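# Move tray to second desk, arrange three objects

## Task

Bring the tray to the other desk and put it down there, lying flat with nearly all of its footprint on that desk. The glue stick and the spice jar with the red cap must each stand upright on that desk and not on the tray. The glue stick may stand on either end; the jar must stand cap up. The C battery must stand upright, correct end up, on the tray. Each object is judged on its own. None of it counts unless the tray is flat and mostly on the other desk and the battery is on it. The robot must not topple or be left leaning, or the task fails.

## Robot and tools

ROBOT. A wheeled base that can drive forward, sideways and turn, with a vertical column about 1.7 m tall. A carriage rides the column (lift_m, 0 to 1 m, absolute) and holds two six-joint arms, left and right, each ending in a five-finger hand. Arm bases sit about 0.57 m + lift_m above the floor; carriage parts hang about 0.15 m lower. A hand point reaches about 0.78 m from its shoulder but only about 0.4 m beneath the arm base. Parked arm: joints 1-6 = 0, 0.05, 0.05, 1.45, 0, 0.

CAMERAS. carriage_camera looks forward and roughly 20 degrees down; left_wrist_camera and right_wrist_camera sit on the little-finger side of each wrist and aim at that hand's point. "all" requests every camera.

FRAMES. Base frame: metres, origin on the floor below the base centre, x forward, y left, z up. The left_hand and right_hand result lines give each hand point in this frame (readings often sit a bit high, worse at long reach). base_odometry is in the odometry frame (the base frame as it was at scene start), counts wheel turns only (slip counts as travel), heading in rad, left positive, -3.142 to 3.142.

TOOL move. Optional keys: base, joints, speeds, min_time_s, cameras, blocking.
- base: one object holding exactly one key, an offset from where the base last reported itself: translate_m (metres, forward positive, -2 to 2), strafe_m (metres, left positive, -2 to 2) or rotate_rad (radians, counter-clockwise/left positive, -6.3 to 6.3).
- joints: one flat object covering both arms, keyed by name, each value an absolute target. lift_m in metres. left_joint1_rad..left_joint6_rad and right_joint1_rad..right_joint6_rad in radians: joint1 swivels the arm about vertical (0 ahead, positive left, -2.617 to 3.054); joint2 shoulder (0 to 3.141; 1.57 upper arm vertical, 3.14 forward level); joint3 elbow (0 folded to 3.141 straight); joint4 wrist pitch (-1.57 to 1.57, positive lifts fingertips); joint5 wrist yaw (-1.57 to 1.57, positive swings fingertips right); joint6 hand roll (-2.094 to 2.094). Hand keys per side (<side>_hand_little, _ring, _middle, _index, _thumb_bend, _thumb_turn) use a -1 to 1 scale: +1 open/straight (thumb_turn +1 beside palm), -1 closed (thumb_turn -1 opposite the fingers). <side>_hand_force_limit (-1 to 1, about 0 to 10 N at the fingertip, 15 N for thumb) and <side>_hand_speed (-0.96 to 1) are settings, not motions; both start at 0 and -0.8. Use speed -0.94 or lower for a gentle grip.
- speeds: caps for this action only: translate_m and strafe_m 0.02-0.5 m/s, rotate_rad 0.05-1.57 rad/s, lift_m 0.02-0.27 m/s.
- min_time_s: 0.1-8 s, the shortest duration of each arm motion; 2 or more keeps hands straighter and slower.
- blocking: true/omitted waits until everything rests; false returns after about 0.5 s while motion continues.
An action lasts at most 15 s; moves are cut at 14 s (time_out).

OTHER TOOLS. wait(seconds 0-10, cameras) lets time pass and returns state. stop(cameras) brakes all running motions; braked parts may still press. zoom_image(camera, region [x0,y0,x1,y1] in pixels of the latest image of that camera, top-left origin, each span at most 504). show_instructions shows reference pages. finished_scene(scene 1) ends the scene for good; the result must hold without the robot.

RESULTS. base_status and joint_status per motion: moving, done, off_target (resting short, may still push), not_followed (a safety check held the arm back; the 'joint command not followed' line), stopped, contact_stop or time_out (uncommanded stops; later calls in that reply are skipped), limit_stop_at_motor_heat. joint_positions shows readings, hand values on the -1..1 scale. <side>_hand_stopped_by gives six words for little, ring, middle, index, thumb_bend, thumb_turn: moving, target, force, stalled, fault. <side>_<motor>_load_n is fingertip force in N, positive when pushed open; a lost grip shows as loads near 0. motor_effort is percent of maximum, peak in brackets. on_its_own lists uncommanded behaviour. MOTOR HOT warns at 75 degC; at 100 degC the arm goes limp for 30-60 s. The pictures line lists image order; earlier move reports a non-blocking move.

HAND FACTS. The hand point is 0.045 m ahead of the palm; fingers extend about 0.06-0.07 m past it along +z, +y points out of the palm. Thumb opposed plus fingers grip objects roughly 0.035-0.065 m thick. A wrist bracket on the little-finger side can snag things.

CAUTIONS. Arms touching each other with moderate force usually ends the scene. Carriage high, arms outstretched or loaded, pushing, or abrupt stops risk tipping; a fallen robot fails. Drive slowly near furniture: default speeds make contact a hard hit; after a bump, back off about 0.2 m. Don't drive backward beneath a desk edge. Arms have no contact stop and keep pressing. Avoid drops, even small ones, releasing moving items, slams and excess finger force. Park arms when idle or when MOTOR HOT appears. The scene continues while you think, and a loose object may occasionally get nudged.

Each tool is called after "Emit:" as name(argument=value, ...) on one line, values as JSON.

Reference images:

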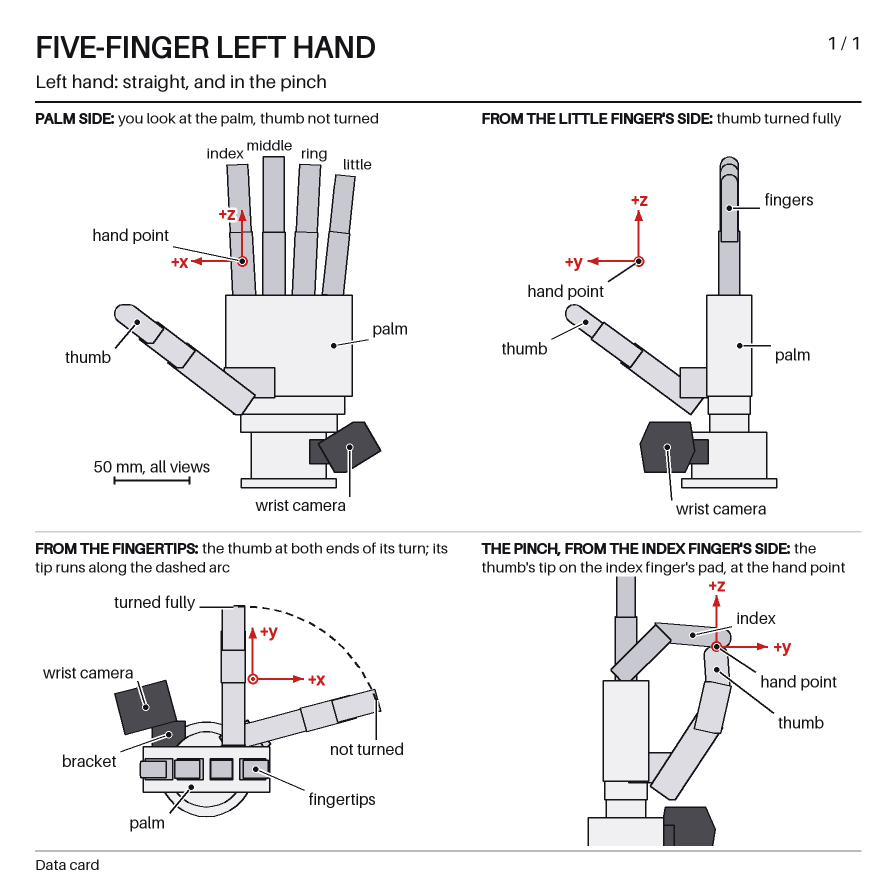

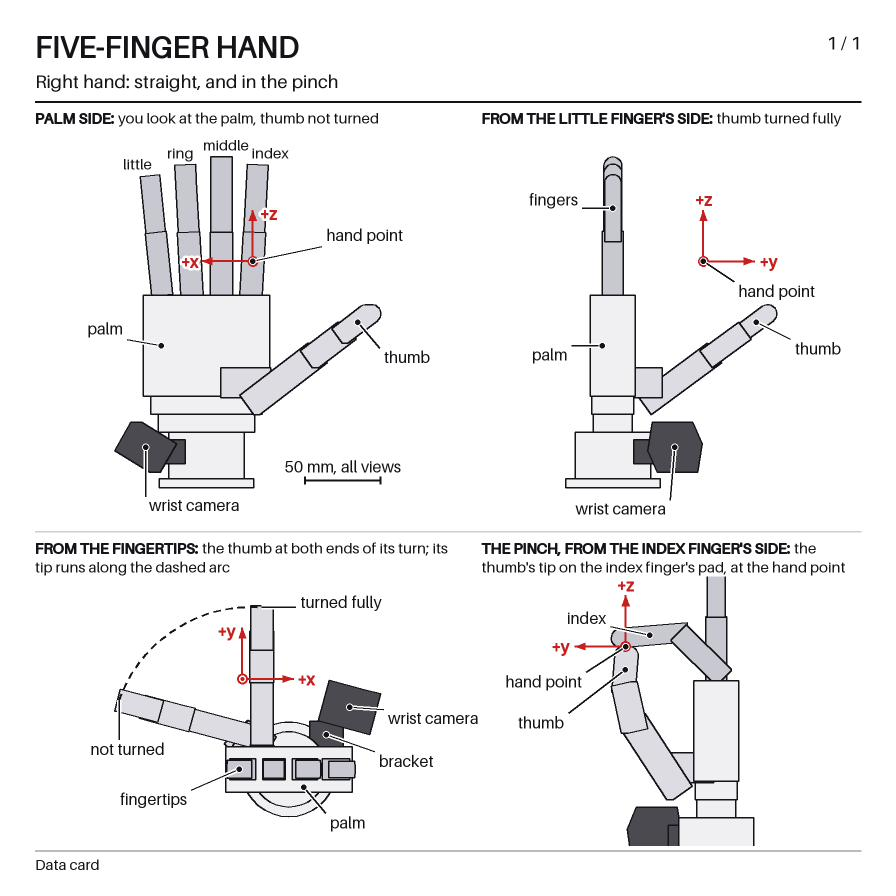

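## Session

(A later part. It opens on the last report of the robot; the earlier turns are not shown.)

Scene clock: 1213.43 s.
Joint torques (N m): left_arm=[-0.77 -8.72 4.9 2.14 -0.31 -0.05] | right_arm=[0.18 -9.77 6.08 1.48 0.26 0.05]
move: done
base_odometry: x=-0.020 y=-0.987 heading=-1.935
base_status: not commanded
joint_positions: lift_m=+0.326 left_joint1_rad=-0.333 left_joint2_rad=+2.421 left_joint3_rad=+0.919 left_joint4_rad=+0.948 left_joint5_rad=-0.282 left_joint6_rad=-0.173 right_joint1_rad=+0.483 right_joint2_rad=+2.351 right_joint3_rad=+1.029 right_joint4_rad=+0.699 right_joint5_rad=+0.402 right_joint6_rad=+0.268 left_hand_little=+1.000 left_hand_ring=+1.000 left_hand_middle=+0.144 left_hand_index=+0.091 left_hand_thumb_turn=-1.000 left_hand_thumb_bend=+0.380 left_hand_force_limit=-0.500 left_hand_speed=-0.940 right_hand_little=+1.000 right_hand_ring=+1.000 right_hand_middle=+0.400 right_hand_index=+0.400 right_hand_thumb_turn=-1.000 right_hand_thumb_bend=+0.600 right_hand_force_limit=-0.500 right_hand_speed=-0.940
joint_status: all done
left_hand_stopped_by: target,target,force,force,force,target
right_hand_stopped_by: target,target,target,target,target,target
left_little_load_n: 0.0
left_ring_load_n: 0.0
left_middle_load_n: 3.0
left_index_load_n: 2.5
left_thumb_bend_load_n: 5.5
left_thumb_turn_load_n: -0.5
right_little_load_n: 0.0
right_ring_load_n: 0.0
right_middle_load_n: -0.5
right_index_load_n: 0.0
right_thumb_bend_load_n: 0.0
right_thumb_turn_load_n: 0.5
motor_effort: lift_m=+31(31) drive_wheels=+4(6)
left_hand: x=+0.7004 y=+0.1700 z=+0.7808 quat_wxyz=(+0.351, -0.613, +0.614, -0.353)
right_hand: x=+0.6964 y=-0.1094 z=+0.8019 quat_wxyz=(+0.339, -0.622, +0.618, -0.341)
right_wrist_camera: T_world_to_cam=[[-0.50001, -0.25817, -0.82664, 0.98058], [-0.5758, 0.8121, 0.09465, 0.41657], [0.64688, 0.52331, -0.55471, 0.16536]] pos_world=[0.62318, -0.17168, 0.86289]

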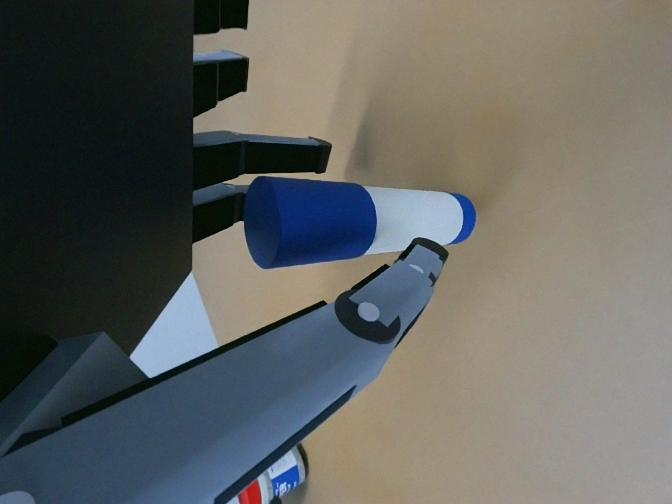

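Emit:
move(joints={"right_hand_index": 0.7, "right_hand_middle": 0.7, "right_hand_thumb_bend": 0.85, "right_hand_speed": -0.8})

Emit:
move(joints={"lift_m": 0.321}, speeds={"lift_m": 0.02}, cameras=["right_wrist_camera", "left_wrist_camera"])

Emit:
zoom_image(camera="left_wrist_camera", region=[160, 130, 340, 265])

Scene clock: 1226.57 s.
Joint torques (N m): left_arm=[-0.73 -8.73 4.89 2.15 -0.31 -0.05] | right_arm=[0.1 -9.91 6.12 1.52 0.25 0.08]
move: done
base_odometry: x=-0.020 y=-0.987 heading=-1.935
base_status: not commanded
joint_positions: lift_m=+0.326 left_joint1_rad=-0.333 left_joint2_rad=+2.421 left_joint3_rad=+0.919 left_joint4_rad=+0.948 left_joint5_rad=-0.282 left_joint6_rad=-0.173 right_joint1_rad=+0.483 right_joint2_rad=+2.351 right_joint3_rad=+1.029 right_joint4_rad=+0.699 right_joint5_rad=+0.402 right_joint6_rad=+0.268 left_hand_little=+1.000 left_hand_ring=+1.000 left_hand_middle=+0.144 left_hand_index=+0.091 left_hand_thumb_turn=-1.000 left_hand_thumb_bend=+0.380 left_hand_force_limit=-0.500 left_hand_speed=-0.940 right_hand_little=+1.000 right_hand_ring=+1.000 right_hand_middle=+0.700 right_hand_index=+0.700 right_hand_thumb_turn=-1.000 right_hand_thumb_bend=+0.850 right_hand_force_limit=-0.500 right_hand_speed=-0.800
joint_status: all done
left_hand_stopped_by: target,target,force,force,force,target
right_hand_stopped_by: target,target,target,target,target,target
left_little_load_n: 0.0
left_ring_load_n: 0.0
left_middle_load_n: 3.0
left_index_load_n: 2.5
left_thumb_bend_load_n: 5.5
left_thumb_turn_load_n: -0.5
right_little_load_n: 0.0
right_ring_load_n: 0.0
right_middle_load_n: 0.0
right_index_load_n: 0.0
right_thumb_bend_load_n: 0.0
right_thumb_turn_load_n: 0.0
motor_effort: lift_m=+31(31) drive_wheels=+5(6)
left_hand: x=+0.7004 y=+0.1700 z=+0.7808 quat_wxyz=(+0.351, -0.613, +0.614, -0.353)
right_hand: x=+0.6964 y=-0.1094 z=+0.8019 quat_wxyz=(+0.339, -0.622, +0.618, -0.341)
pictures: none

Scene clock: 1227.17 s.
Joint torques (N m): left_arm=[-0.7 -8.73 4.83 2.19 -0.32 -0.04] | right_arm=[0.05 -9.95 6.04 1.54 0.27 0.06]
move: done
base_odometry: x=-0.020 y=-0.987 heading=-1.935
base_status: not commanded
joint_positions: lift_m=+0.321 left_joint1_rad=-0.333 left_joint2_rad=+2.421 left_joint3_rad=+0.919 left_joint4_rad=+0.948 left_joint5_rad=-0.282 left_joint6_rad=-0.173 right_joint1_rad=+0.483 right_joint2_rad=+2.351 right_joint3_rad=+1.030 right_joint4_rad=+0.696 right_joint5_rad=+0.403 right_joint6_rad=+0.268 left_hand_little=+1.000 left_hand_ring=+1.000 left_hand_middle=+0.144 left_hand_index=+0.091 left_hand_thumb_turn=-1.000 left_hand_thumb_bend=+0.380 left_hand_force_limit=-0.500 left_hand_speed=-0.940 right_hand_little=+1.000 right_hand_ring=+1.000 right_hand_middle=+0.700 right_hand_index=+0.700 right_hand_thumb_turn=-1.000 right_hand_thumb_bend=+0.850 right_hand_force_limit=-0.500 right_hand_speed=-0.800
joint_status: all done
left_hand_stopped_by: target,target,force,force,force,target
right_hand_stopped_by: target,target,target,target,target,target
left_little_load_n: 0.0
left_ring_load_n: 0.0
left_middle_load_n: 3.0
left_index_load_n: 2.5
left_thumb_bend_load_n: 5.5
left_thumb_turn_load_n: 0.0
right_little_load_n: 0.0
right_ring_load_n: -0.5
right_middle_load_n: 0.0
right_index_load_n: 0.0
right_thumb_bend_load_n: 0.0
right_thumb_turn_load_n: 0.0
motor_effort: lift_m=+31(32) drive_wheels=+5(6)
left_hand: x=+0.7004 y=+0.1700 z=+0.7757 quat_wxyz=(+0.351, -0.613, +0.614, -0.353)
right_hand: x=+0.6960 y=-0.1097 z=+0.7965 quat_wxyz=(+0.338, -0.623, +0.618, -0.341)
pictures: left_wrist_camera, right_wrist_camera
left_wrist_camera: T_world_to_cam=[[0.44467, -0.2382, 0.86344, -0.94657], [-0.5797, -0.8114, 0.0747, 0.48341], [0.6828, -0.53375, -0.49889, 0.11397]] pos_world=[0.62333, 0.2276, 0.83806]
right_wrist_camera: T_world_to_cam=[[-0.50203, -0.2592, -0.8251, 0.97579], [-0.57529, 0.81244, 0.09482, 0.41672], [0.64576, 0.52227, -0.55698, 0.16514]] pos_world=[0.62297, -0.17188, 0.85759]

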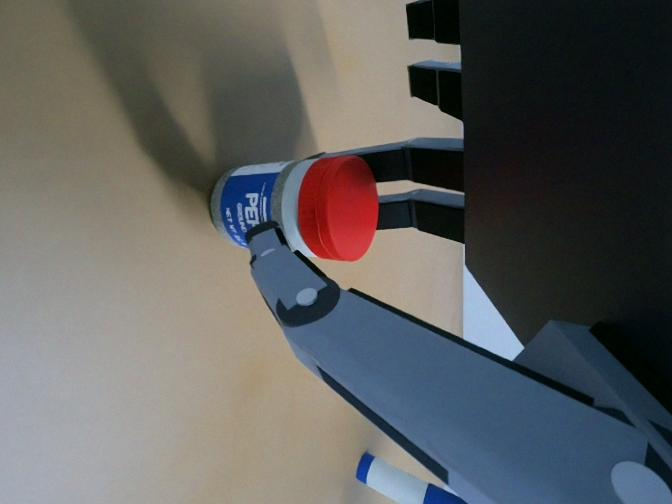

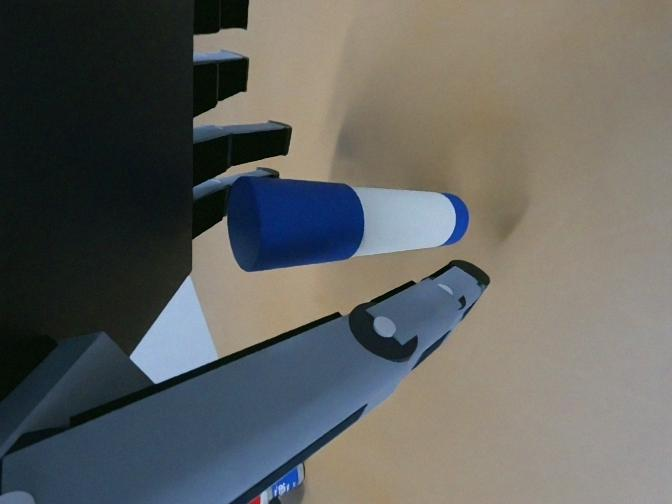

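Scaled by 2.800 from the camera's image (finer frame: 960x720).

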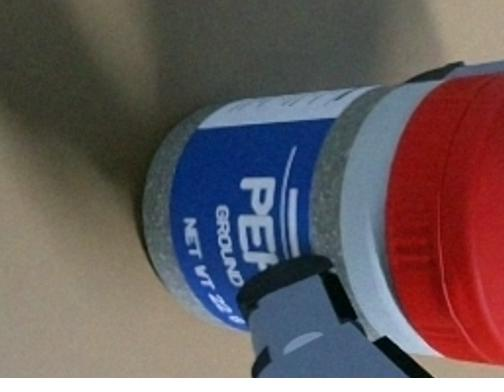

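Emit:
move(joints={"lift_m": 0.3175}, speeds={"lift_m": 0.02}, cameras=["left_wrist_camera"])

Emit:
zoom_image(camera="left_wrist_camera", region=[160, 130, 340, 265])

Scene clock: 1235.77 s.
Joint torques (N m): left_arm=[-0.73 -8.72 4.7 2.06 -0.3 -0.04] | right_arm=[0.14 -9.92 5.93 1.53 0.26 0.07]
move: done
base_odometry: x=-0.020 y=-0.987 heading=-1.935
base_status: not commanded
joint_positions: lift_m=+0.318 left_joint1_rad=-0.333 left_joint2_rad=+2.421 left_joint3_rad=+0.921 left_joint4_rad=+0.956 left_joint5_rad=-0.283 left_joint6_rad=-0.174 right_joint1_rad=+0.483 right_joint2_rad=+2.351 right_joint3_rad=+1.030 right_joint4_rad=+0.694 right_joint5_rad=+0.403 right_joint6_rad=+0.268 left_hand_little=+1.000 left_hand_ring=+1.000 left_hand_middle=+0.144 left_hand_index=+0.091 left_hand_thumb_turn=-1.000 left_hand_thumb_bend=+0.380 left_hand_force_limit=-0.500 left_hand_speed=-0.940 right_hand_little=+1.000 right_hand_ring=+1.000 right_hand_middle=+0.700 right_hand_index=+0.700 right_hand_thumb_turn=-1.000 right_hand_thumb_bend=+0.850 right_hand_force_limit=-0.500 right_hand_speed=-0.800
joint_status: all done
left_hand_stopped_by: target,target,force,force,force,target
right_hand_stopped_by: target,target,target,target,target,target
left_little_load_n: 0.0
left_ring_load_n: 0.0
left_middle_load_n: 3.0
left_index_load_n: 3.0
left_thumb_bend_load_n: 5.5
left_thumb_turn_load_n: -0.5
right_little_load_n: 0.0
right_ring_load_n: 0.0
right_middle_load_n: 0.0
right_index_load_n: 0.0
right_thumb_bend_load_n: 0.0
right_thumb_turn_load_n: 0.0
motor_effort: lift_m=+30(31) drive_wheels=+5(6)
left_hand: x=+0.7024 y=+0.1694 z=+0.7744 quat_wxyz=(+0.353, -0.612, +0.611, -0.357)
right_hand: x=+0.6959 y=-0.1097 z=+0.7928 quat_wxyz=(+0.337, -0.623, +0.618, -0.341)
left_wrist_camera: T_world_to_cam=[[0.43693, -0.23485, 0.8683, -0.94535], [-0.57984, -0.81152, 0.07228, 0.48618], [0.68766, -0.53505, -0.49075, 0.10201]] pos_world=[0.62481, 0.22711, 0.83576]

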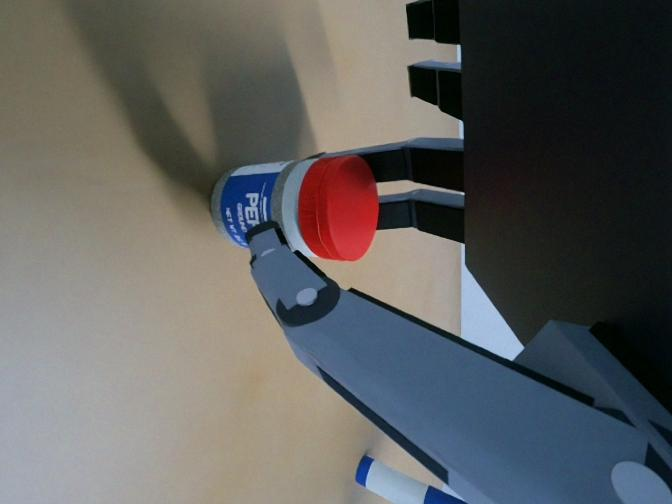

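Scaled by 2.800 from the camera's image (finer frame: 960x720).

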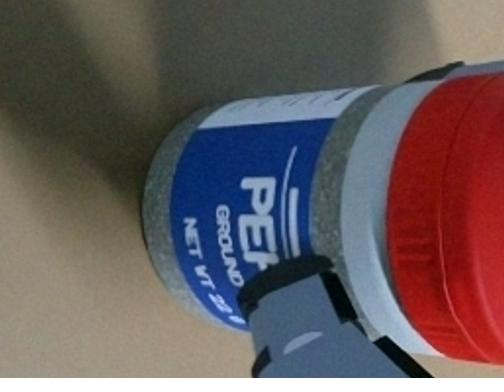

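Contact (z lag 2.2 mm, joint 4 shift). Release the jar.

Emit:
move(joints={"left_hand_index": 0.18, "left_hand_middle": 0.22, "left_hand_thumb_bend": 0.46})

Emit:
move(joints={"left_hand_index": 0.6, "left_hand_middle": 0.6, "left_hand_thumb_bend": 0.85, "left_hand_speed": -0.85}, cameras=["left_wrist_camera", "carriage_camera"])

Scene clock: 1248.30 s.
Joint torques (N m): left_arm=[-0.75 -8.7 4.74 2.08 -0.32 -0.03] | right_arm=[0.13 -9.92 5.98 1.54 0.26 0.09]
move: done
base_odometry: x=-0.020 y=-0.987 heading=-1.935
base_status: not commanded
joint_positions: lift_m=+0.318 left_joint1_rad=-0.333 left_joint2_rad=+2.421 left_joint3_rad=+0.921 left_joint4_rad=+0.956 left_joint5_rad=-0.283 left_joint6_rad=-0.174 right_joint1_rad=+0.483 right_joint2_rad=+2.351 right_joint3_rad=+1.030 right_joint4_rad=+0.694 right_joint5_rad=+0.403 right_joint6_rad=+0.268 left_hand_little=+1.000 left_hand_ring=+1.000 left_hand_middle=+0.220 left_hand_index=+0.180 left_hand_thumb_turn=-1.000 left_hand_thumb_bend=+0.460 left_hand_force_limit=-0.500 left_hand_speed=-0.940 right_hand_little=+1.000 right_hand_ring=+1.000 right_hand_middle=+0.700 right_hand_index=+0.700 right_hand_thumb_turn=-1.000 right_hand_thumb_bend=+0.850 right_hand_force_limit=-0.500 right_hand_speed=-0.800
joint_status: all done
left_hand_stopped_by: target,target,target,target,target,target
right_hand_stopped_by: target,target,target,target,target,target
left_little_load_n: 0.0
left_ring_load_n: 0.0
left_middle_load_n: 0.0
left_index_load_n: 0.0
left_thumb_bend_load_n: 0.0
left_thumb_turn_load_n: 0.0
right_little_load_n: 0.0
right_ring_load_n: 0.0
right_middle_load_n: 0.0
right_index_load_n: 0.0
right_thumb_bend_load_n: 0.0
right_thumb_turn_load_n: 0.0
motor_effort: lift_m=+30(30) drive_wheels=+5(6)
left_hand: x=+0.7024 y=+0.1694 z=+0.7744 quat_wxyz=(+0.353, -0.612, +0.611, -0.357)
right_hand: x=+0.6959 y=-0.1097 z=+0.7928 quat_wxyz=(+0.337, -0.623, +0.618, -0.341)
pictures: none

Scene clock: 1250.60 s.
Joint torques (N m): left_arm=[-0.75 -8.72 4.81 2.08 -0.31 -0.03] | right_arm=[0.09 -9.83 6.08 1.54 0.28 0.07]
move: done
base_odometry: x=-0.020 y=-0.987 heading=-1.935
base_status: not commanded
joint_positions: lift_m=+0.318 left_joint1_rad=-0.333 left_joint2_rad=+2.421 left_joint3_rad=+0.921 left_joint4_rad=+0.956 left_joint5_rad=-0.283 left_joint6_rad=-0.174 right_joint1_rad=+0.483 right_joint2_rad=+2.351 right_joint3_rad=+1.030 right_joint4_rad=+0.694 right_joint5_rad=+0.403 right_joint6_rad=+0.268 left_hand_little=+1.000 left_hand_ring=+1.000 left_hand_middle=+0.600 left_hand_index=+0.600 left_hand_thumb_turn=-1.000 left_hand_thumb_bend=+0.850 left_hand_force_limit=-0.500 left_hand_speed=-0.850 right_hand_little=+1.000 right_hand_ring=+1.000 right_hand_middle=+0.700 right_hand_index=+0.700 right_hand_thumb_turn=-1.000 right_hand_thumb_bend=+0.850 right_hand_force_limit=-0.500 right_hand_speed=-0.800
joint_status: all done
left_hand_stopped_by: target,target,target,target,target,target
right_hand_stopped_by: target,target,target,target,target,target
left_little_load_n: 0.0
left_ring_load_n: 0.0
left_middle_load_n: 0.0
left_index_load_n: -0.5
left_thumb_bend_load_n: 0.0
left_thumb_turn_load_n: 0.0
right_little_load_n: 0.0
right_ring_load_n: 0.0
right_middle_load_n: 0.0
right_index_load_n: 0.0
right_thumb_bend_load_n: 0.0
right_thumb_turn_load_n: 0.0
motor_effort: lift_m=+30(30) drive_wheels=+4(7)
left_hand: x=+0.7024 y=+0.1694 z=+0.7744 quat_wxyz=(+0.353, -0.612, +0.611, -0.357)
right_hand: x=+0.6959 y=-0.1097 z=+0.7928 quat_wxyz=(+0.337, -0.623, +0.618, -0.341)
pictures: carriage_camera, left_wrist_camera
carriage_camera: T_world_to_cam=[[0.0345, -0.99907, -0.02586, 0.03243], [-0.37281, 0.01115, -0.92784, 1.28014], [0.92727, 0.04165, -0.37208, 0.37688]] pos_world=[0.12666, 0.00243, 1.32884]
left_wrist_camera: T_world_to_cam=[[0.43693, -0.23485, 0.8683, -0.94535], [-0.57984, -0.81152, 0.07228, 0.48618], [0.68766, -0.53505, -0.49075, 0.10201]] pos_world=[0.62481, 0.22711, 0.83576]

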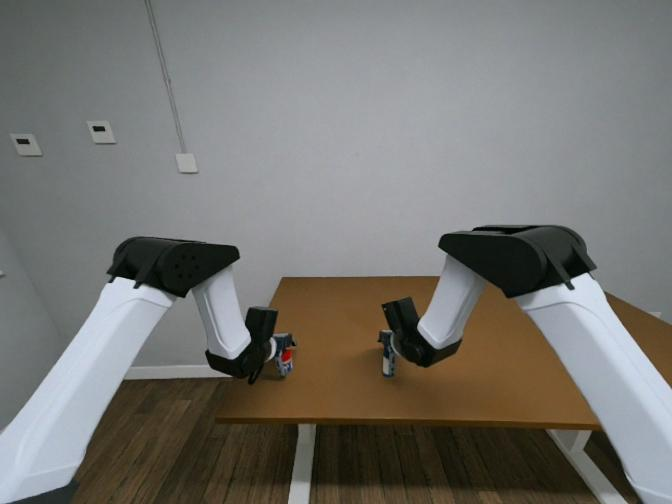

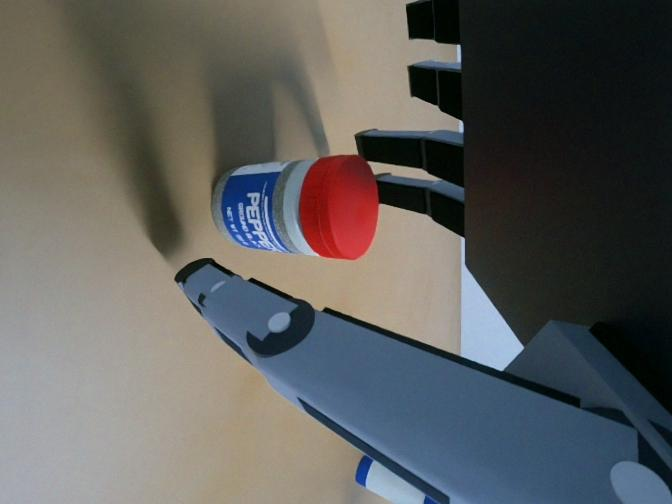

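Emit:
move(joints={"left_hand_index": 0.9, "left_hand_middle": 0.9, "right_hand_index": 1, "right_hand_middle": 1})

Emit:
move(joints={"lift_m": 0.5}, speeds={"lift_m": 0.05}, cameras=["all"])

Scene clock: 1260.73 s.
Joint torques (N m): left_arm=[-0.73 -8.73 4.74 2.07 -0.3 -0.05] | right_arm=[0.09 -9.84 6 1.54 0.26 0.05]
move: done
base_odometry: x=-0.020 y=-0.987 heading=-1.935
base_status: not commanded
joint_positions: lift_m=+0.318 left_joint1_rad=-0.333 left_joint2_rad=+2.421 left_joint3_rad=+0.921 left_joint4_rad=+0.956 left_joint5_rad=-0.283 left_joint6_rad=-0.174 right_joint1_rad=+0.483 right_joint2_rad=+2.351 right_joint3_rad=+1.030 right_joint4_rad=+0.694 right_joint5_rad=+0.403 right_joint6_rad=+0.268 left_hand_little=+1.000 left_hand_ring=+1.000 left_hand_middle=+0.900 left_hand_index=+0.900 left_hand_thumb_turn=-1.000 left_hand_thumb_bend=+0.850 left_hand_force_limit=-0.500 left_hand_speed=-0.850 right_hand_little=+1.000 right_hand_ring=+1.000 right_hand_middle=+1.000 right_hand_index=+1.000 right_hand_thumb_turn=-1.000 right_hand_thumb_bend=+0.850 right_hand_force_limit=-0.500 right_hand_speed=-0.800
joint_status: all done
left_hand_stopped_by: target,target,target,target,target,target
right_hand_stopped_by: target,target,target,target,target,target
left_little_load_n: 0.0
left_ring_load_n: 0.0
left_middle_load_n: -0.5
left_index_load_n: 0.0
left_thumb_bend_load_n: 0.0
left_thumb_turn_load_n: 0.0
right_little_load_n: 0.0
right_ring_load_n: 0.0
right_middle_load_n: 0.0
right_index_load_n: 0.0
right_thumb_bend_load_n: 0.5
right_thumb_turn_load_n: 0.0
motor_effort: lift_m=+30(30) drive_wheels=+5(6)
left_hand: x=+0.7024 y=+0.1694 z=+0.7744 quat_wxyz=(+0.353, -0.612, +0.611, -0.357)
right_hand: x=+0.6959 y=-0.1097 z=+0.7928 quat_wxyz=(+0.337, -0.623, +0.618, -0.341)
pictures: none

Scene clock: 1264.73 s.
Joint torques (N m): left_arm=[-0.7 -8.84 4.66 2.02 -0.31 -0.03] | right_arm=[0.06 -9.92 5.96 1.51 0.27 0.06]
move: done
base_odometry: x=-0.020 y=-0.987 heading=-1.935
base_status: not commanded
joint_positions: lift_m=+0.500 left_joint1_rad=-0.333 left_joint2_rad=+2.421 left_joint3_rad=+0.921 left_joint4_rad=+0.958 left_joint5_rad=-0.283 left_joint6_rad=-0.174 right_joint1_rad=+0.483 right_joint2_rad=+2.352 right_joint3_rad=+1.031 right_joint4_rad=+0.695 right_joint5_rad=+0.403 right_joint6_rad=+0.268 left_hand_little=+1.000 left_hand_ring=+1.000 left_hand_middle=+0.900 left_hand_index=+0.900 left_hand_thumb_turn=-1.000 left_hand_thumb_bend=+0.850 left_hand_force_limit=-0.500 left_hand_speed=-0.850 right_hand_little=+1.000 right_hand_ring=+1.000 right_hand_middle=+1.000 right_hand_index=+1.000 right_hand_thumb_turn=-1.000 right_hand_thumb_bend=+0.850 right_hand_force_limit=-0.500 right_hand_speed=-0.800
joint_status: all done
left_hand_stopped_by: target,target,target,target,target,target
right_hand_stopped_by: target,target,target,target,target,target
left_little_load_n: 0.0
left_ring_load_n: 0.0
left_middle_load_n: 0.0
left_index_load_n: 0.0
left_thumb_bend_load_n: 0.0
left_thumb_turn_load_n: 0.0
right_little_load_n: 0.0
right_ring_load_n: 0.0
right_middle_load_n: -0.5
right_index_load_n: 0.0
right_thumb_bend_load_n: 0.0
right_thumb_turn_load_n: 0.0
motor_effort: lift_m=+40(47) drive_wheels=+7(7)
left_hand: x=+0.7029 y=+0.1693 z=+0.9563 quat_wxyz=(+0.353, -0.612, +0.611, -0.357)
right_hand: x=+0.6962 y=-0.1097 z=+0.9746 quat_wxyz=(+0.338, -0.623, +0.618, -0.341)
pictures: carriage_camera, left_wrist_camera, right_wrist_camera
carriage_camera: T_world_to_cam=[[0.0345, -0.99907, -0.02586, 0.03713], [-0.37281, 0.01115, -0.92784, 1.44883], [0.92727, 0.04165, -0.37208, 0.44452]] pos_world=[0.12666, 0.00243, 1.51064]
left_wrist_camera: T_world_to_cam=[[0.43575, -0.23441, 0.86901, -1.10353], [-0.57966, -0.8117, 0.07171, 0.47364], [0.68856, -0.53498, -0.48958, 0.18924]] pos_world=[0.62511, 0.22701, 1.01766]
right_wrist_camera: T_world_to_cam=[[-0.50225, -0.25932, -0.82492, 1.12292], [-0.575, 0.81266, 0.09462, 0.39986], [0.64585, 0.52185, -0.55727, 0.2645]] pos_world=[0.62307, -0.17179, 1.03589]

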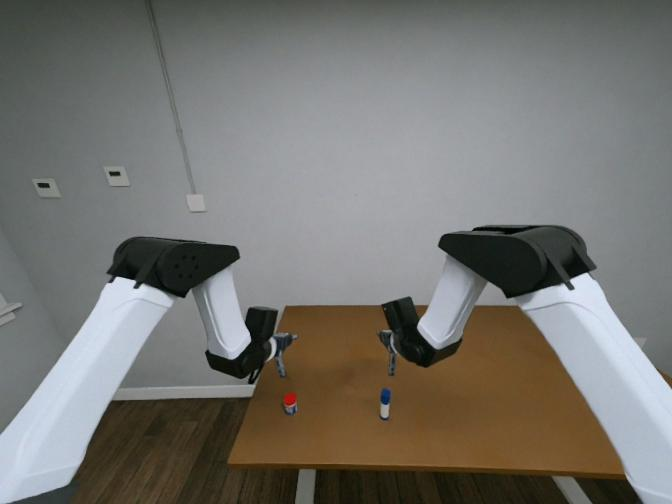

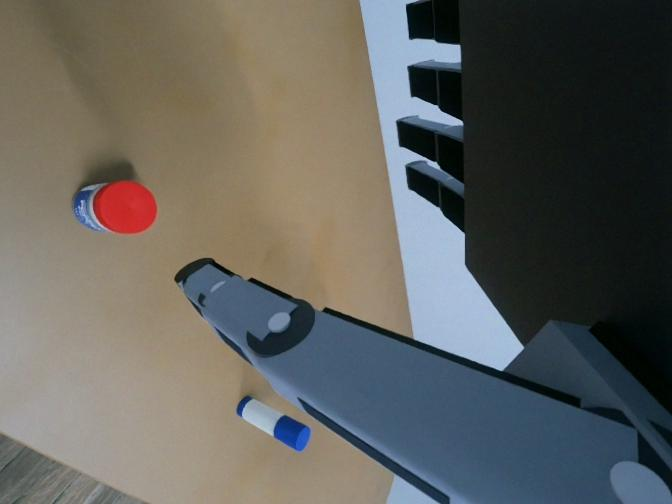

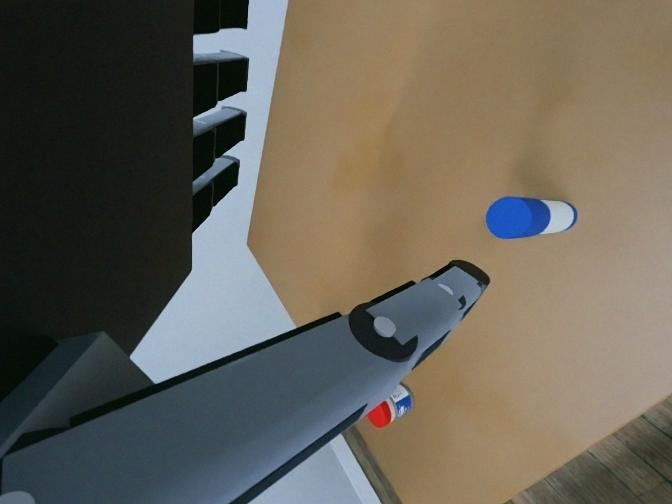

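Emit:
move(base={"translate_m": -0.95}, joints={"left_joint1_rad": 0, "left_joint2_rad": 1.2, "left_joint3_rad": 0.3, "left_joint4_rad": 1.0, "left_joint5_rad": 0, "left_joint6_rad": 0, "right_joint1_rad": 0, "right_joint2_rad": 1.2, "right_joint3_rad": 0.3, "right_joint4_rad": 1.0, "right_joint5_rad": 0, "right_joint6_rad": 0}, min_time_s=4, speeds={"translate_m": 0.25}, cameras=["carriage_camera"])

Emit:
move(base={"rotate_rad": 3.174}, joints={"left_joint1_rad": 0, "left_joint2_rad": 0.05, "left_joint3_rad": 0.05, "left_joint4_rad": 1.45, "right_joint1_rad": 0, "right_joint2_rad": 0.05, "right_joint3_rad": 0.05, "right_joint4_rad": 1.45}, speeds={"rotate_rad": 0.6}, cameras=["carriage_camera"])

Scene clock: 1347.63 s.
Joint torques (N m): left_arm=[0.5 -4.52 5.5 2.34 0.13 0.15] | right_arm=[-0.96 -3.93 6.3 1.89 -0.13 -0.21]
move: done
base_odometry: x=+0.319 y=-0.099 heading=-1.935
base_status: done
joint_positions: lift_m=+0.500 left_joint1_rad=-0.008 left_joint2_rad=+1.215 left_joint3_rad=+0.310 left_joint4_rad=+0.988 left_joint5_rad=-0.016 left_joint6_rad=-0.009 right_joint1_rad=+0.006 right_joint2_rad=+1.213 right_joint3_rad=+0.304 right_joint4_rad=+0.982 right_joint5_rad=+0.014 right_joint6_rad=+0.012 left_hand_little=+1.000 left_hand_ring=+1.000 left_hand_middle=+0.900 left_hand_index=+0.900 left_hand_thumb_turn=-1.000 left_hand_thumb_bend=+0.850 left_hand_force_limit=-0.500 left_hand_speed=-0.850 right_hand_little=+1.000 right_hand_ring=+1.000 right_hand_middle=+1.000 right_hand_index=+1.000 right_hand_thumb_turn=-1.000 right_hand_thumb_bend=+0.850 right_hand_force_limit=-0.500 right_hand_speed=-0.800
joint_status: all done
left_hand_stopped_by: target,target,target,target,target,target
right_hand_stopped_by: target,target,target,target,target,target
left_little_load_n: 0.0
left_ring_load_n: 0.0
left_middle_load_n: 0.0
left_index_load_n: 0.0
left_thumb_bend_load_n: 0.0
left_thumb_turn_load_n: 0.0
right_little_load_n: 0.0
right_ring_load_n: 0.0
right_middle_load_n: 0.0
right_index_load_n: 0.0
right_thumb_bend_load_n: 0.0
right_thumb_turn_load_n: 0.0
motor_effort: lift_m=+40(40) drive_wheels=-1(10)
left_hand: x=+0.6237 y=+0.2871 z=+1.2630 quat_wxyz=(+0.520, -0.483, +0.474, -0.521)
right_hand: x=+0.6222 y=-0.2872 z=+1.2596 quat_wxyz=(+0.519, -0.476, +0.486, -0.516)
carriage_camera: T_world_to_cam=[[0.0345, -0.99907, -0.02586, 0.03713], [-0.37281, 0.01115, -0.92784, 1.44883], [0.92727, 0.04165, -0.37208, 0.44452]] pos_world=[0.12666, 0.00243, 1.51064]

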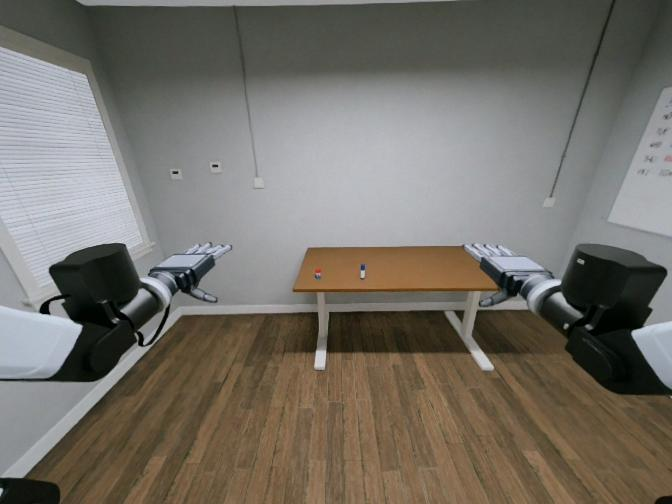

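Scene clock: 1354.00 s.
Joint torques (N m): left_arm=[0.44 2.29 4.64 0.18 0.07 0.14] | right_arm=[-0.76 2.92 5.24 0.12 -0.13 -0.21]
move: done
base_odometry: x=+0.319 y=-0.099 heading=+1.238
base_status: done
joint_positions: lift_m=+0.500 left_joint1_rad=-0.008 left_joint2_rad=+0.060 left_joint3_rad=+0.059 left_joint4_rad=+1.443 left_joint5_rad=-0.010 left_joint6_rad=-0.009 right_joint1_rad=+0.003 right_joint2_rad=+0.055 right_joint3_rad=+0.054 right_joint4_rad=+1.439 right_joint5_rad=+0.009 right_joint6_rad=+0.012 left_hand_little=+1.000 left_hand_ring=+1.000 left_hand_middle=+0.900 left_hand_index=+0.900 left_hand_thumb_turn=-1.000 left_hand_thumb_bend=+0.850 left_hand_force_limit=-0.500 left_hand_speed=-0.850 right_hand_little=+1.000 right_hand_ring=+1.000 right_hand_middle=+1.000 right_hand_index=+1.000 right_hand_thumb_turn=-1.000 right_hand_thumb_bend=+0.850 right_hand_force_limit=-0.500 right_hand_speed=-0.800
joint_status: all done
left_hand_stopped_by: target,target,target,target,target,target
right_hand_stopped_by: target,target,target,target,target,target
left_little_load_n: 0.0
left_ring_load_n: 0.0
left_middle_load_n: 0.0
left_index_load_n: 0.0
left_thumb_bend_load_n: 0.0
left_thumb_turn_load_n: 0.0
right_little_load_n: 0.0
right_ring_load_n: -0.5
right_middle_load_n: 0.0
right_index_load_n: 0.0
right_thumb_bend_load_n: 0.0
right_thumb_turn_load_n: 0.0
motor_effort: lift_m=+40(40) drive_wheels=+5(11)
left_hand: x=+0.3200 y=+0.2883 z=+1.5429 quat_wxyz=(+0.700, -0.049, +0.042, -0.711)
right_hand: x=+0.3205 y=-0.2883 z=+1.5415 quat_wxyz=(+0.711, -0.043, +0.050, -0.701)
carriage_camera: T_world_to_cam=[[0.0345, -0.99907, -0.02586, 0.03713], [-0.37281, 0.01115, -0.92784, 1.44883], [0.92727, 0.04165, -0.37208, 0.44452]] pos_world=[0.12666, 0.00243, 1.51064]

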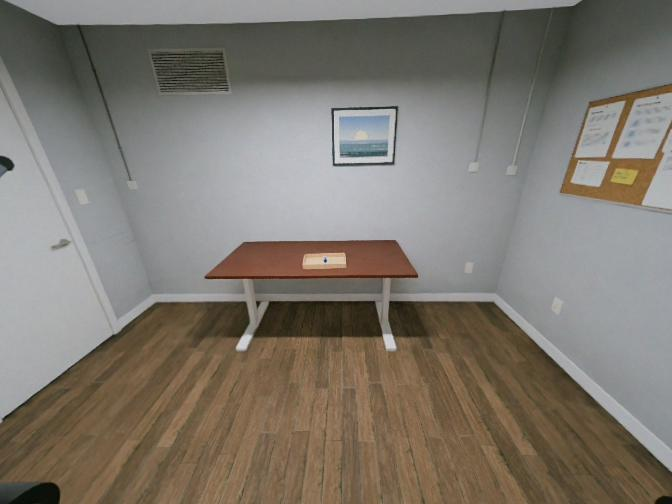

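Emit:
move(base={"rotate_rad": 0.045}, speeds={"rotate_rad": 0.3})

Emit:
move(base={"translate_m": 1.05}, joints={"lift_m": 0.35}, speeds={"translate_m": 0.25})

Emit:
move(base={"strafe_m": 0.1}, speeds={"strafe_m": 0.1}, cameras=["carriage_camera"])

Emit:
zoom_image(camera="carriage_camera", region=[230, 270, 450, 420])

Scene clock: 1370.60 s.
Joint torques (N m): left_arm=[0.47 2.33 4.7 0.12 0.07 0.14] | right_arm=[-0.81 2.91 5.41 0.08 -0.11 -0.2]
move: done
base_odometry: x=+0.319 y=-0.099 heading=+1.282
base_status: done
joint_positions: lift_m=+0.500 left_joint1_rad=-0.008 left_joint2_rad=+0.060 left_joint3_rad=+0.059 left_joint4_rad=+1.445 left_joint5_rad=-0.010 left_joint6_rad=-0.009 right_joint1_rad=+0.003 right_joint2_rad=+0.055 right_joint3_rad=+0.054 right_joint4_rad=+1.443 right_joint5_rad=+0.009 right_joint6_rad=+0.012 left_hand_little=+1.000 left_hand_ring=+1.000 left_hand_middle=+0.900 left_hand_index=+0.900 left_hand_thumb_turn=-1.000 left_hand_thumb_bend=+0.850 left_hand_force_limit=-0.500 left_hand_speed=-0.850 right_hand_little=+1.000 right_hand_ring=+1.000 right_hand_middle=+1.000 right_hand_index=+1.000 right_hand_thumb_turn=-1.000 right_hand_thumb_bend=+0.850 right_hand_force_limit=-0.500 right_hand_speed=-0.800
joint_status: not commanded
left_hand_stopped_by: target,target,target,target,target,target
right_hand_stopped_by: target,target,target,target,target,target
left_little_load_n: 0.0
left_ring_load_n: 0.0
left_middle_load_n: 0.0
left_index_load_n: 0.0
left_thumb_bend_load_n: 0.0
left_thumb_turn_load_n: 0.0
right_little_load_n: 0.0
right_ring_load_n: 0.0
right_middle_load_n: 0.0
right_index_load_n: 0.0
right_thumb_bend_load_n: 0.5
right_thumb_turn_load_n: 0.0
motor_effort: lift_m=+40(40) drive_wheels=+7(10)
left_hand: x=+0.3196 y=+0.2883 z=+1.5430 quat_wxyz=(+0.700, -0.049, +0.042, -0.711)
right_hand: x=+0.3195 y=-0.2883 z=+1.5419 quat_wxyz=(+0.711, -0.042, +0.048, -0.701)
pictures: none

Scene clock: 1376.10 s.
Joint torques (N m): left_arm=[0.46 2.7 5.12 0.1 0.09 0.12] | right_arm=[-0.7 3.21 5.75 0.02 -0.11 -0.2]
move: done
base_odometry: x=+0.615 y=+0.908 heading=+1.284
base_status: done
joint_positions: lift_m=+0.350 left_joint1_rad=-0.008 left_joint2_rad=+0.057 left_joint3_rad=+0.053 left_joint4_rad=+1.449 left_joint5_rad=-0.010 left_joint6_rad=-0.009 right_joint1_rad=+0.003 right_joint2_rad=+0.051 right_joint3_rad=+0.048 right_joint4_rad=+1.449 right_joint5_rad=+0.008 right_joint6_rad=+0.011 left_hand_little=+1.000 left_hand_ring=+1.000 left_hand_middle=+0.900 left_hand_index=+0.900 left_hand_thumb_turn=-1.000 left_hand_thumb_bend=+0.850 left_hand_force_limit=-0.500 left_hand_speed=-0.850 right_hand_little=+1.000 right_hand_ring=+1.000 right_hand_middle=+1.000 right_hand_index=+1.000 right_hand_thumb_turn=-1.000 right_hand_thumb_bend=+0.850 right_hand_force_limit=-0.500 right_hand_speed=-0.800
joint_status: all done
left_hand_stopped_by: target,target,target,target,target,target
right_hand_stopped_by: target,target,target,target,target,target
left_little_load_n: 0.0
left_ring_load_n: 0.0
left_middle_load_n: 0.0
left_index_load_n: 0.0
left_thumb_bend_load_n: 0.0
left_thumb_turn_load_n: 0.0
right_little_load_n: 0.0
right_ring_load_n: 0.0
right_middle_load_n: 0.0
right_index_load_n: 0.0
right_thumb_bend_load_n: 0.0
right_thumb_turn_load_n: 0.0
motor_effort: lift_m=+32(33) drive_wheels=-7(16)
left_hand: x=+0.3192 y=+0.2883 z=+1.3923 quat_wxyz=(+0.700, -0.048, +0.041, -0.711)
right_hand: x=+0.3187 y=-0.2883 z=+1.3912 quat_wxyz=(+0.711, -0.041, +0.047, -0.701)
pictures: none

Scene clock: 1377.80 s.
Joint torques (N m): left_arm=[0.5 2.66 5.09 0.12 0.08 0.12] | right_arm=[-0.75 3.32 5.87 0.01 -0.13 -0.17]
move: done
base_odometry: x=+0.519 y=+0.937 heading=+1.284
base_status: done
joint_positions: lift_m=+0.350 left_joint1_rad=-0.008 left_joint2_rad=+0.057 left_joint3_rad=+0.053 left_joint4_rad=+1.449 left_joint5_rad=-0.010 left_joint6_rad=-0.009 right_joint1_rad=+0.003 right_joint2_rad=+0.051 right_joint3_rad=+0.048 right_joint4_rad=+1.447 right_joint5_rad=+0.008 right_joint6_rad=+0.011 left_hand_little=+1.000 left_hand_ring=+1.000 left_hand_middle=+0.900 left_hand_index=+0.900 left_hand_thumb_turn=-1.000 left_hand_thumb_bend=+0.850 left_hand_force_limit=-0.500 left_hand_speed=-0.850 right_hand_little=+1.000 right_hand_ring=+1.000 right_hand_middle=+1.000 right_hand_index=+1.000 right_hand_thumb_turn=-1.000 right_hand_thumb_bend=+0.850 right_hand_force_limit=-0.500 right_hand_speed=-0.800
joint_status: not commanded
left_hand_stopped_by: target,target,target,target,target,target
right_hand_stopped_by: target,target,target,target,target,target
left_little_load_n: 0.0
left_ring_load_n: 0.0
left_middle_load_n: 0.0
left_index_load_n: 0.0
left_thumb_bend_load_n: 0.0
left_thumb_turn_load_n: 0.0
right_little_load_n: 0.0
right_ring_load_n: 0.0
right_middle_load_n: -0.5
right_index_load_n: 0.0
right_thumb_bend_load_n: 0.5
right_thumb_turn_load_n: 0.0
motor_effort: lift_m=+32(32) drive_wheels=+0(9)
left_hand: x=+0.3193 y=+0.2883 z=+1.3922 quat_wxyz=(+0.700, -0.048, +0.041, -0.711)
right_hand: x=+0.3191 y=-0.2883 z=+1.3910 quat_wxyz=(+0.710, -0.041, +0.048, -0.701)
carriage_camera: T_world_to_cam=[[0.0345, -0.99907, -0.02586, 0.03326], [-0.37281, 0.01115, -0.92784, 1.31021], [0.92727, 0.04165, -0.37208, 0.38893]] pos_world=[0.12666, 0.00243, 1.36124]

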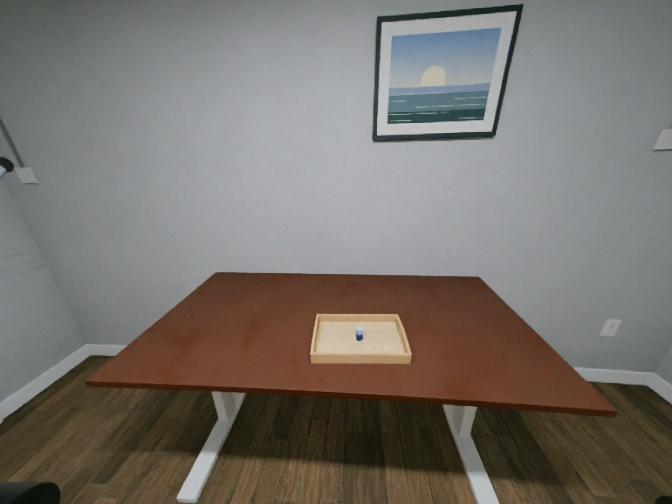

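Scaled by 2.291 from the camera's image (finer frame: 960x720).

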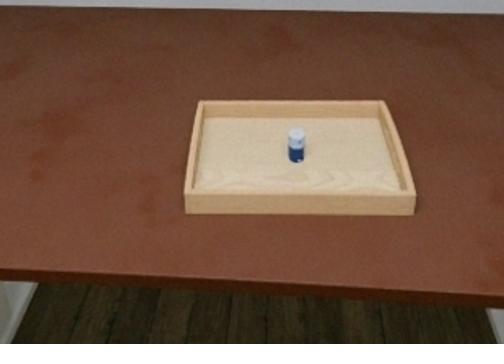

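Emit:
move(base={"rotate_rad": 0.012}, speeds={"rotate_rad": 0.2})

Emit:
move(base={"translate_m": 0.22}, joints={"lift_m": 0.42}, speeds={"translate_m": 0.1})

Emit:
move(base={"strafe_m": -0.035}, speeds={"strafe_m": 0.05}, cameras=["carriage_camera"])

Emit:
zoom_image(camera="carriage_camera", region=[270, 360, 430, 480])

Scene clock: 1460.93 s.
Joint torques (N m): left_arm=[0.54 2.85 5.12 0.1 0.07 0.14] | right_arm=[-0.69 3.34 5.9 -0.03 -0.11 -0.21]
move: done
base_odometry: x=+0.519 y=+0.937 heading=+1.294
base_status: done
joint_positions: lift_m=+0.350 left_joint1_rad=-0.008 left_joint2_rad=+0.057 left_joint3_rad=+0.053 left_joint4_rad=+1.450 left_joint5_rad=-0.010 left_joint6_rad=-0.009 right_joint1_rad=+0.003 right_joint2_rad=+0.051 right_joint3_rad=+0.048 right_joint4_rad=+1.448 right_joint5_rad=+0.008 right_joint6_rad=+0.011 left_hand_little=+1.000 left_hand_ring=+1.000 left_hand_middle=+0.900 left_hand_index=+0.900 left_hand_thumb_turn=-1.000 left_hand_thumb_bend=+0.850 left_hand_force_limit=-0.500 left_hand_speed=-0.850 right_hand_little=+1.000 right_hand_ring=+1.000 right_hand_middle=+1.000 right_hand_index=+1.000 right_hand_thumb_turn=-1.000 right_hand_thumb_bend=+0.850 right_hand_force_limit=-0.500 right_hand_speed=-0.800
joint_status: not commanded
left_hand_stopped_by: target,target,target,target,target,target
right_hand_stopped_by: target,target,target,target,target,target
left_little_load_n: 0.0
left_ring_load_n: -0.5
left_middle_load_n: 0.0
left_index_load_n: 0.0
left_thumb_bend_load_n: 0.5
left_thumb_turn_load_n: 0.0
right_little_load_n: 0.0
right_ring_load_n: 0.0
right_middle_load_n: 0.0
right_index_load_n: 0.0
right_thumb_bend_load_n: 0.0
right_thumb_turn_load_n: 0.0
motor_effort: lift_m=+32(32) drive_wheels=-5(9)
left_hand: x=+0.3190 y=+0.2883 z=+1.3923 quat_wxyz=(+0.700, -0.048, +0.041, -0.711)
right_hand: x=+0.3189 y=-0.2883 z=+1.3911 quat_wxyz=(+0.710, -0.041, +0.047, -0.701)
pictures: none

Scene clock: 1463.83 s.
Joint torques (N m): left_arm=[0.47 2.82 5.27 0.02 0.08 0.13] | right_arm=[-0.85 3.54 5.85 -0.04 -0.11 -0.21]
move: done
base_odometry: x=+0.579 y=+1.149 heading=+1.295
base_status: done
joint_positions: lift_m=+0.420 left_joint1_rad=-0.008 left_joint2_rad=+0.056 left_joint3_rad=+0.051 left_joint4_rad=+1.451 left_joint5_rad=-0.010 left_joint6_rad=-0.009 right_joint1_rad=+0.003 right_joint2_rad=+0.049 right_joint3_rad=+0.048 right_joint4_rad=+1.450 right_joint5_rad=+0.008 right_joint6_rad=+0.011 left_hand_little=+1.000 left_hand_ring=+1.000 left_hand_middle=+0.900 left_hand_index=+0.900 left_hand_thumb_turn=-1.000 left_hand_thumb_bend=+0.850 left_hand_force_limit=-0.500 left_hand_speed=-0.850 right_hand_little=+1.000 right_hand_ring=+1.000 right_hand_middle=+1.000 right_hand_index=+1.000 right_hand_thumb_turn=-1.000 right_hand_thumb_bend=+0.850 right_hand_force_limit=-0.500 right_hand_speed=-0.800
joint_status: all done
left_hand_stopped_by: target,target,target,target,target,target
right_hand_stopped_by: target,target,target,target,target,target
left_little_load_n: 0.0
left_ring_load_n: 0.0
left_middle_load_n: 0.0
left_index_load_n: 0.0
left_thumb_bend_load_n: 0.0
left_thumb_turn_load_n: 0.0
right_little_load_n: 0.0
right_ring_load_n: 0.0
right_middle_load_n: 0.0
right_index_load_n: 0.0
right_thumb_bend_load_n: 0.0
right_thumb_turn_load_n: 0.0
motor_effort: lift_m=+39(50) drive_wheels=-3(7)
left_hand: x=+0.3191 y=+0.2883 z=+1.4615 quat_wxyz=(+0.700, -0.048, +0.041, -0.711)
right_hand: x=+0.3179 y=-0.2883 z=+1.4607 quat_wxyz=(+0.711, -0.040, +0.046, -0.701)
pictures: none

Scene clock: 1465.03 s.
Joint torques (N m): left_arm=[0.49 2.76 5.18 0.06 0.06 0.13] | right_arm=[-0.73 3.36 6.08 -0.04 -0.13 -0.22]
move: done
base_odometry: x=+0.613 y=+1.140 heading=+1.295
base_status: done
joint_positions: lift_m=+0.420 left_joint1_rad=-0.008 left_joint2_rad=+0.056 left_joint3_rad=+0.051 left_joint4_rad=+1.451 left_joint5_rad=-0.009 left_joint6_rad=-0.009 right_joint1_rad=+0.002 right_joint2_rad=+0.049 right_joint3_rad=+0.048 right_joint4_rad=+1.450 right_joint5_rad=+0.007 right_joint6_rad=+0.011 left_hand_little=+1.000 left_hand_ring=+1.000 left_hand_middle=+0.900 left_hand_index=+0.900 left_hand_thumb_turn=-1.000 left_hand_thumb_bend=+0.850 left_hand_force_limit=-0.500 left_hand_speed=-0.850 right_hand_little=+1.000 right_hand_ring=+1.000 right_hand_middle=+1.000 right_hand_index=+1.000 right_hand_thumb_turn=-1.000 right_hand_thumb_bend=+0.850 right_hand_force_limit=-0.500 right_hand_speed=-0.800
joint_status: not commanded
left_hand_stopped_by: target,target,target,target,target,target
right_hand_stopped_by: target,target,target,target,target,target
left_little_load_n: 0.0
left_ring_load_n: 0.0
left_middle_load_n: 0.0
left_index_load_n: 0.0
left_thumb_bend_load_n: 0.0
left_thumb_turn_load_n: 0.0
right_little_load_n: 0.0
right_ring_load_n: 0.0
right_middle_load_n: 0.0
right_index_load_n: 0.0
right_thumb_bend_load_n: 0.0
right_thumb_turn_load_n: 0.0
motor_effort: lift_m=+39(39) drive_wheels=+0(6)
left_hand: x=+0.3191 y=+0.2883 z=+1.4615 quat_wxyz=(+0.700, -0.048, +0.041, -0.711)
right_hand: x=+0.3180 y=-0.2882 z=+1.4607 quat_wxyz=(+0.710, -0.040, +0.046, -0.701)
carriage_camera: T_world_to_cam=[[0.0345, -0.99907, -0.02586, 0.03506], [-0.37281, 0.01115, -0.92784, 1.37469], [0.92727, 0.04165, -0.37208, 0.4148]] pos_world=[0.12666, 0.00243, 1.43074]

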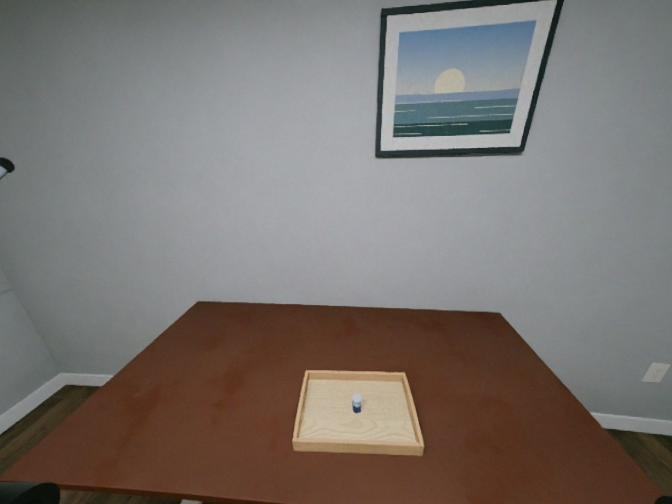

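Scaled by 3.150 from the camera's image (finer frame: 960x720).

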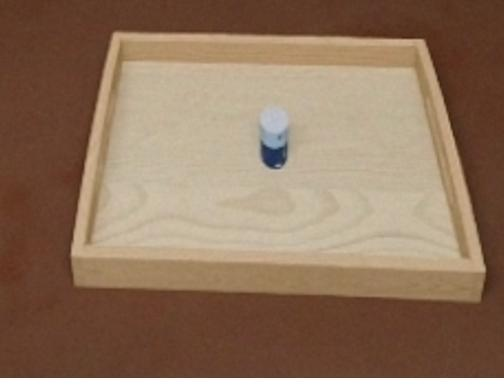

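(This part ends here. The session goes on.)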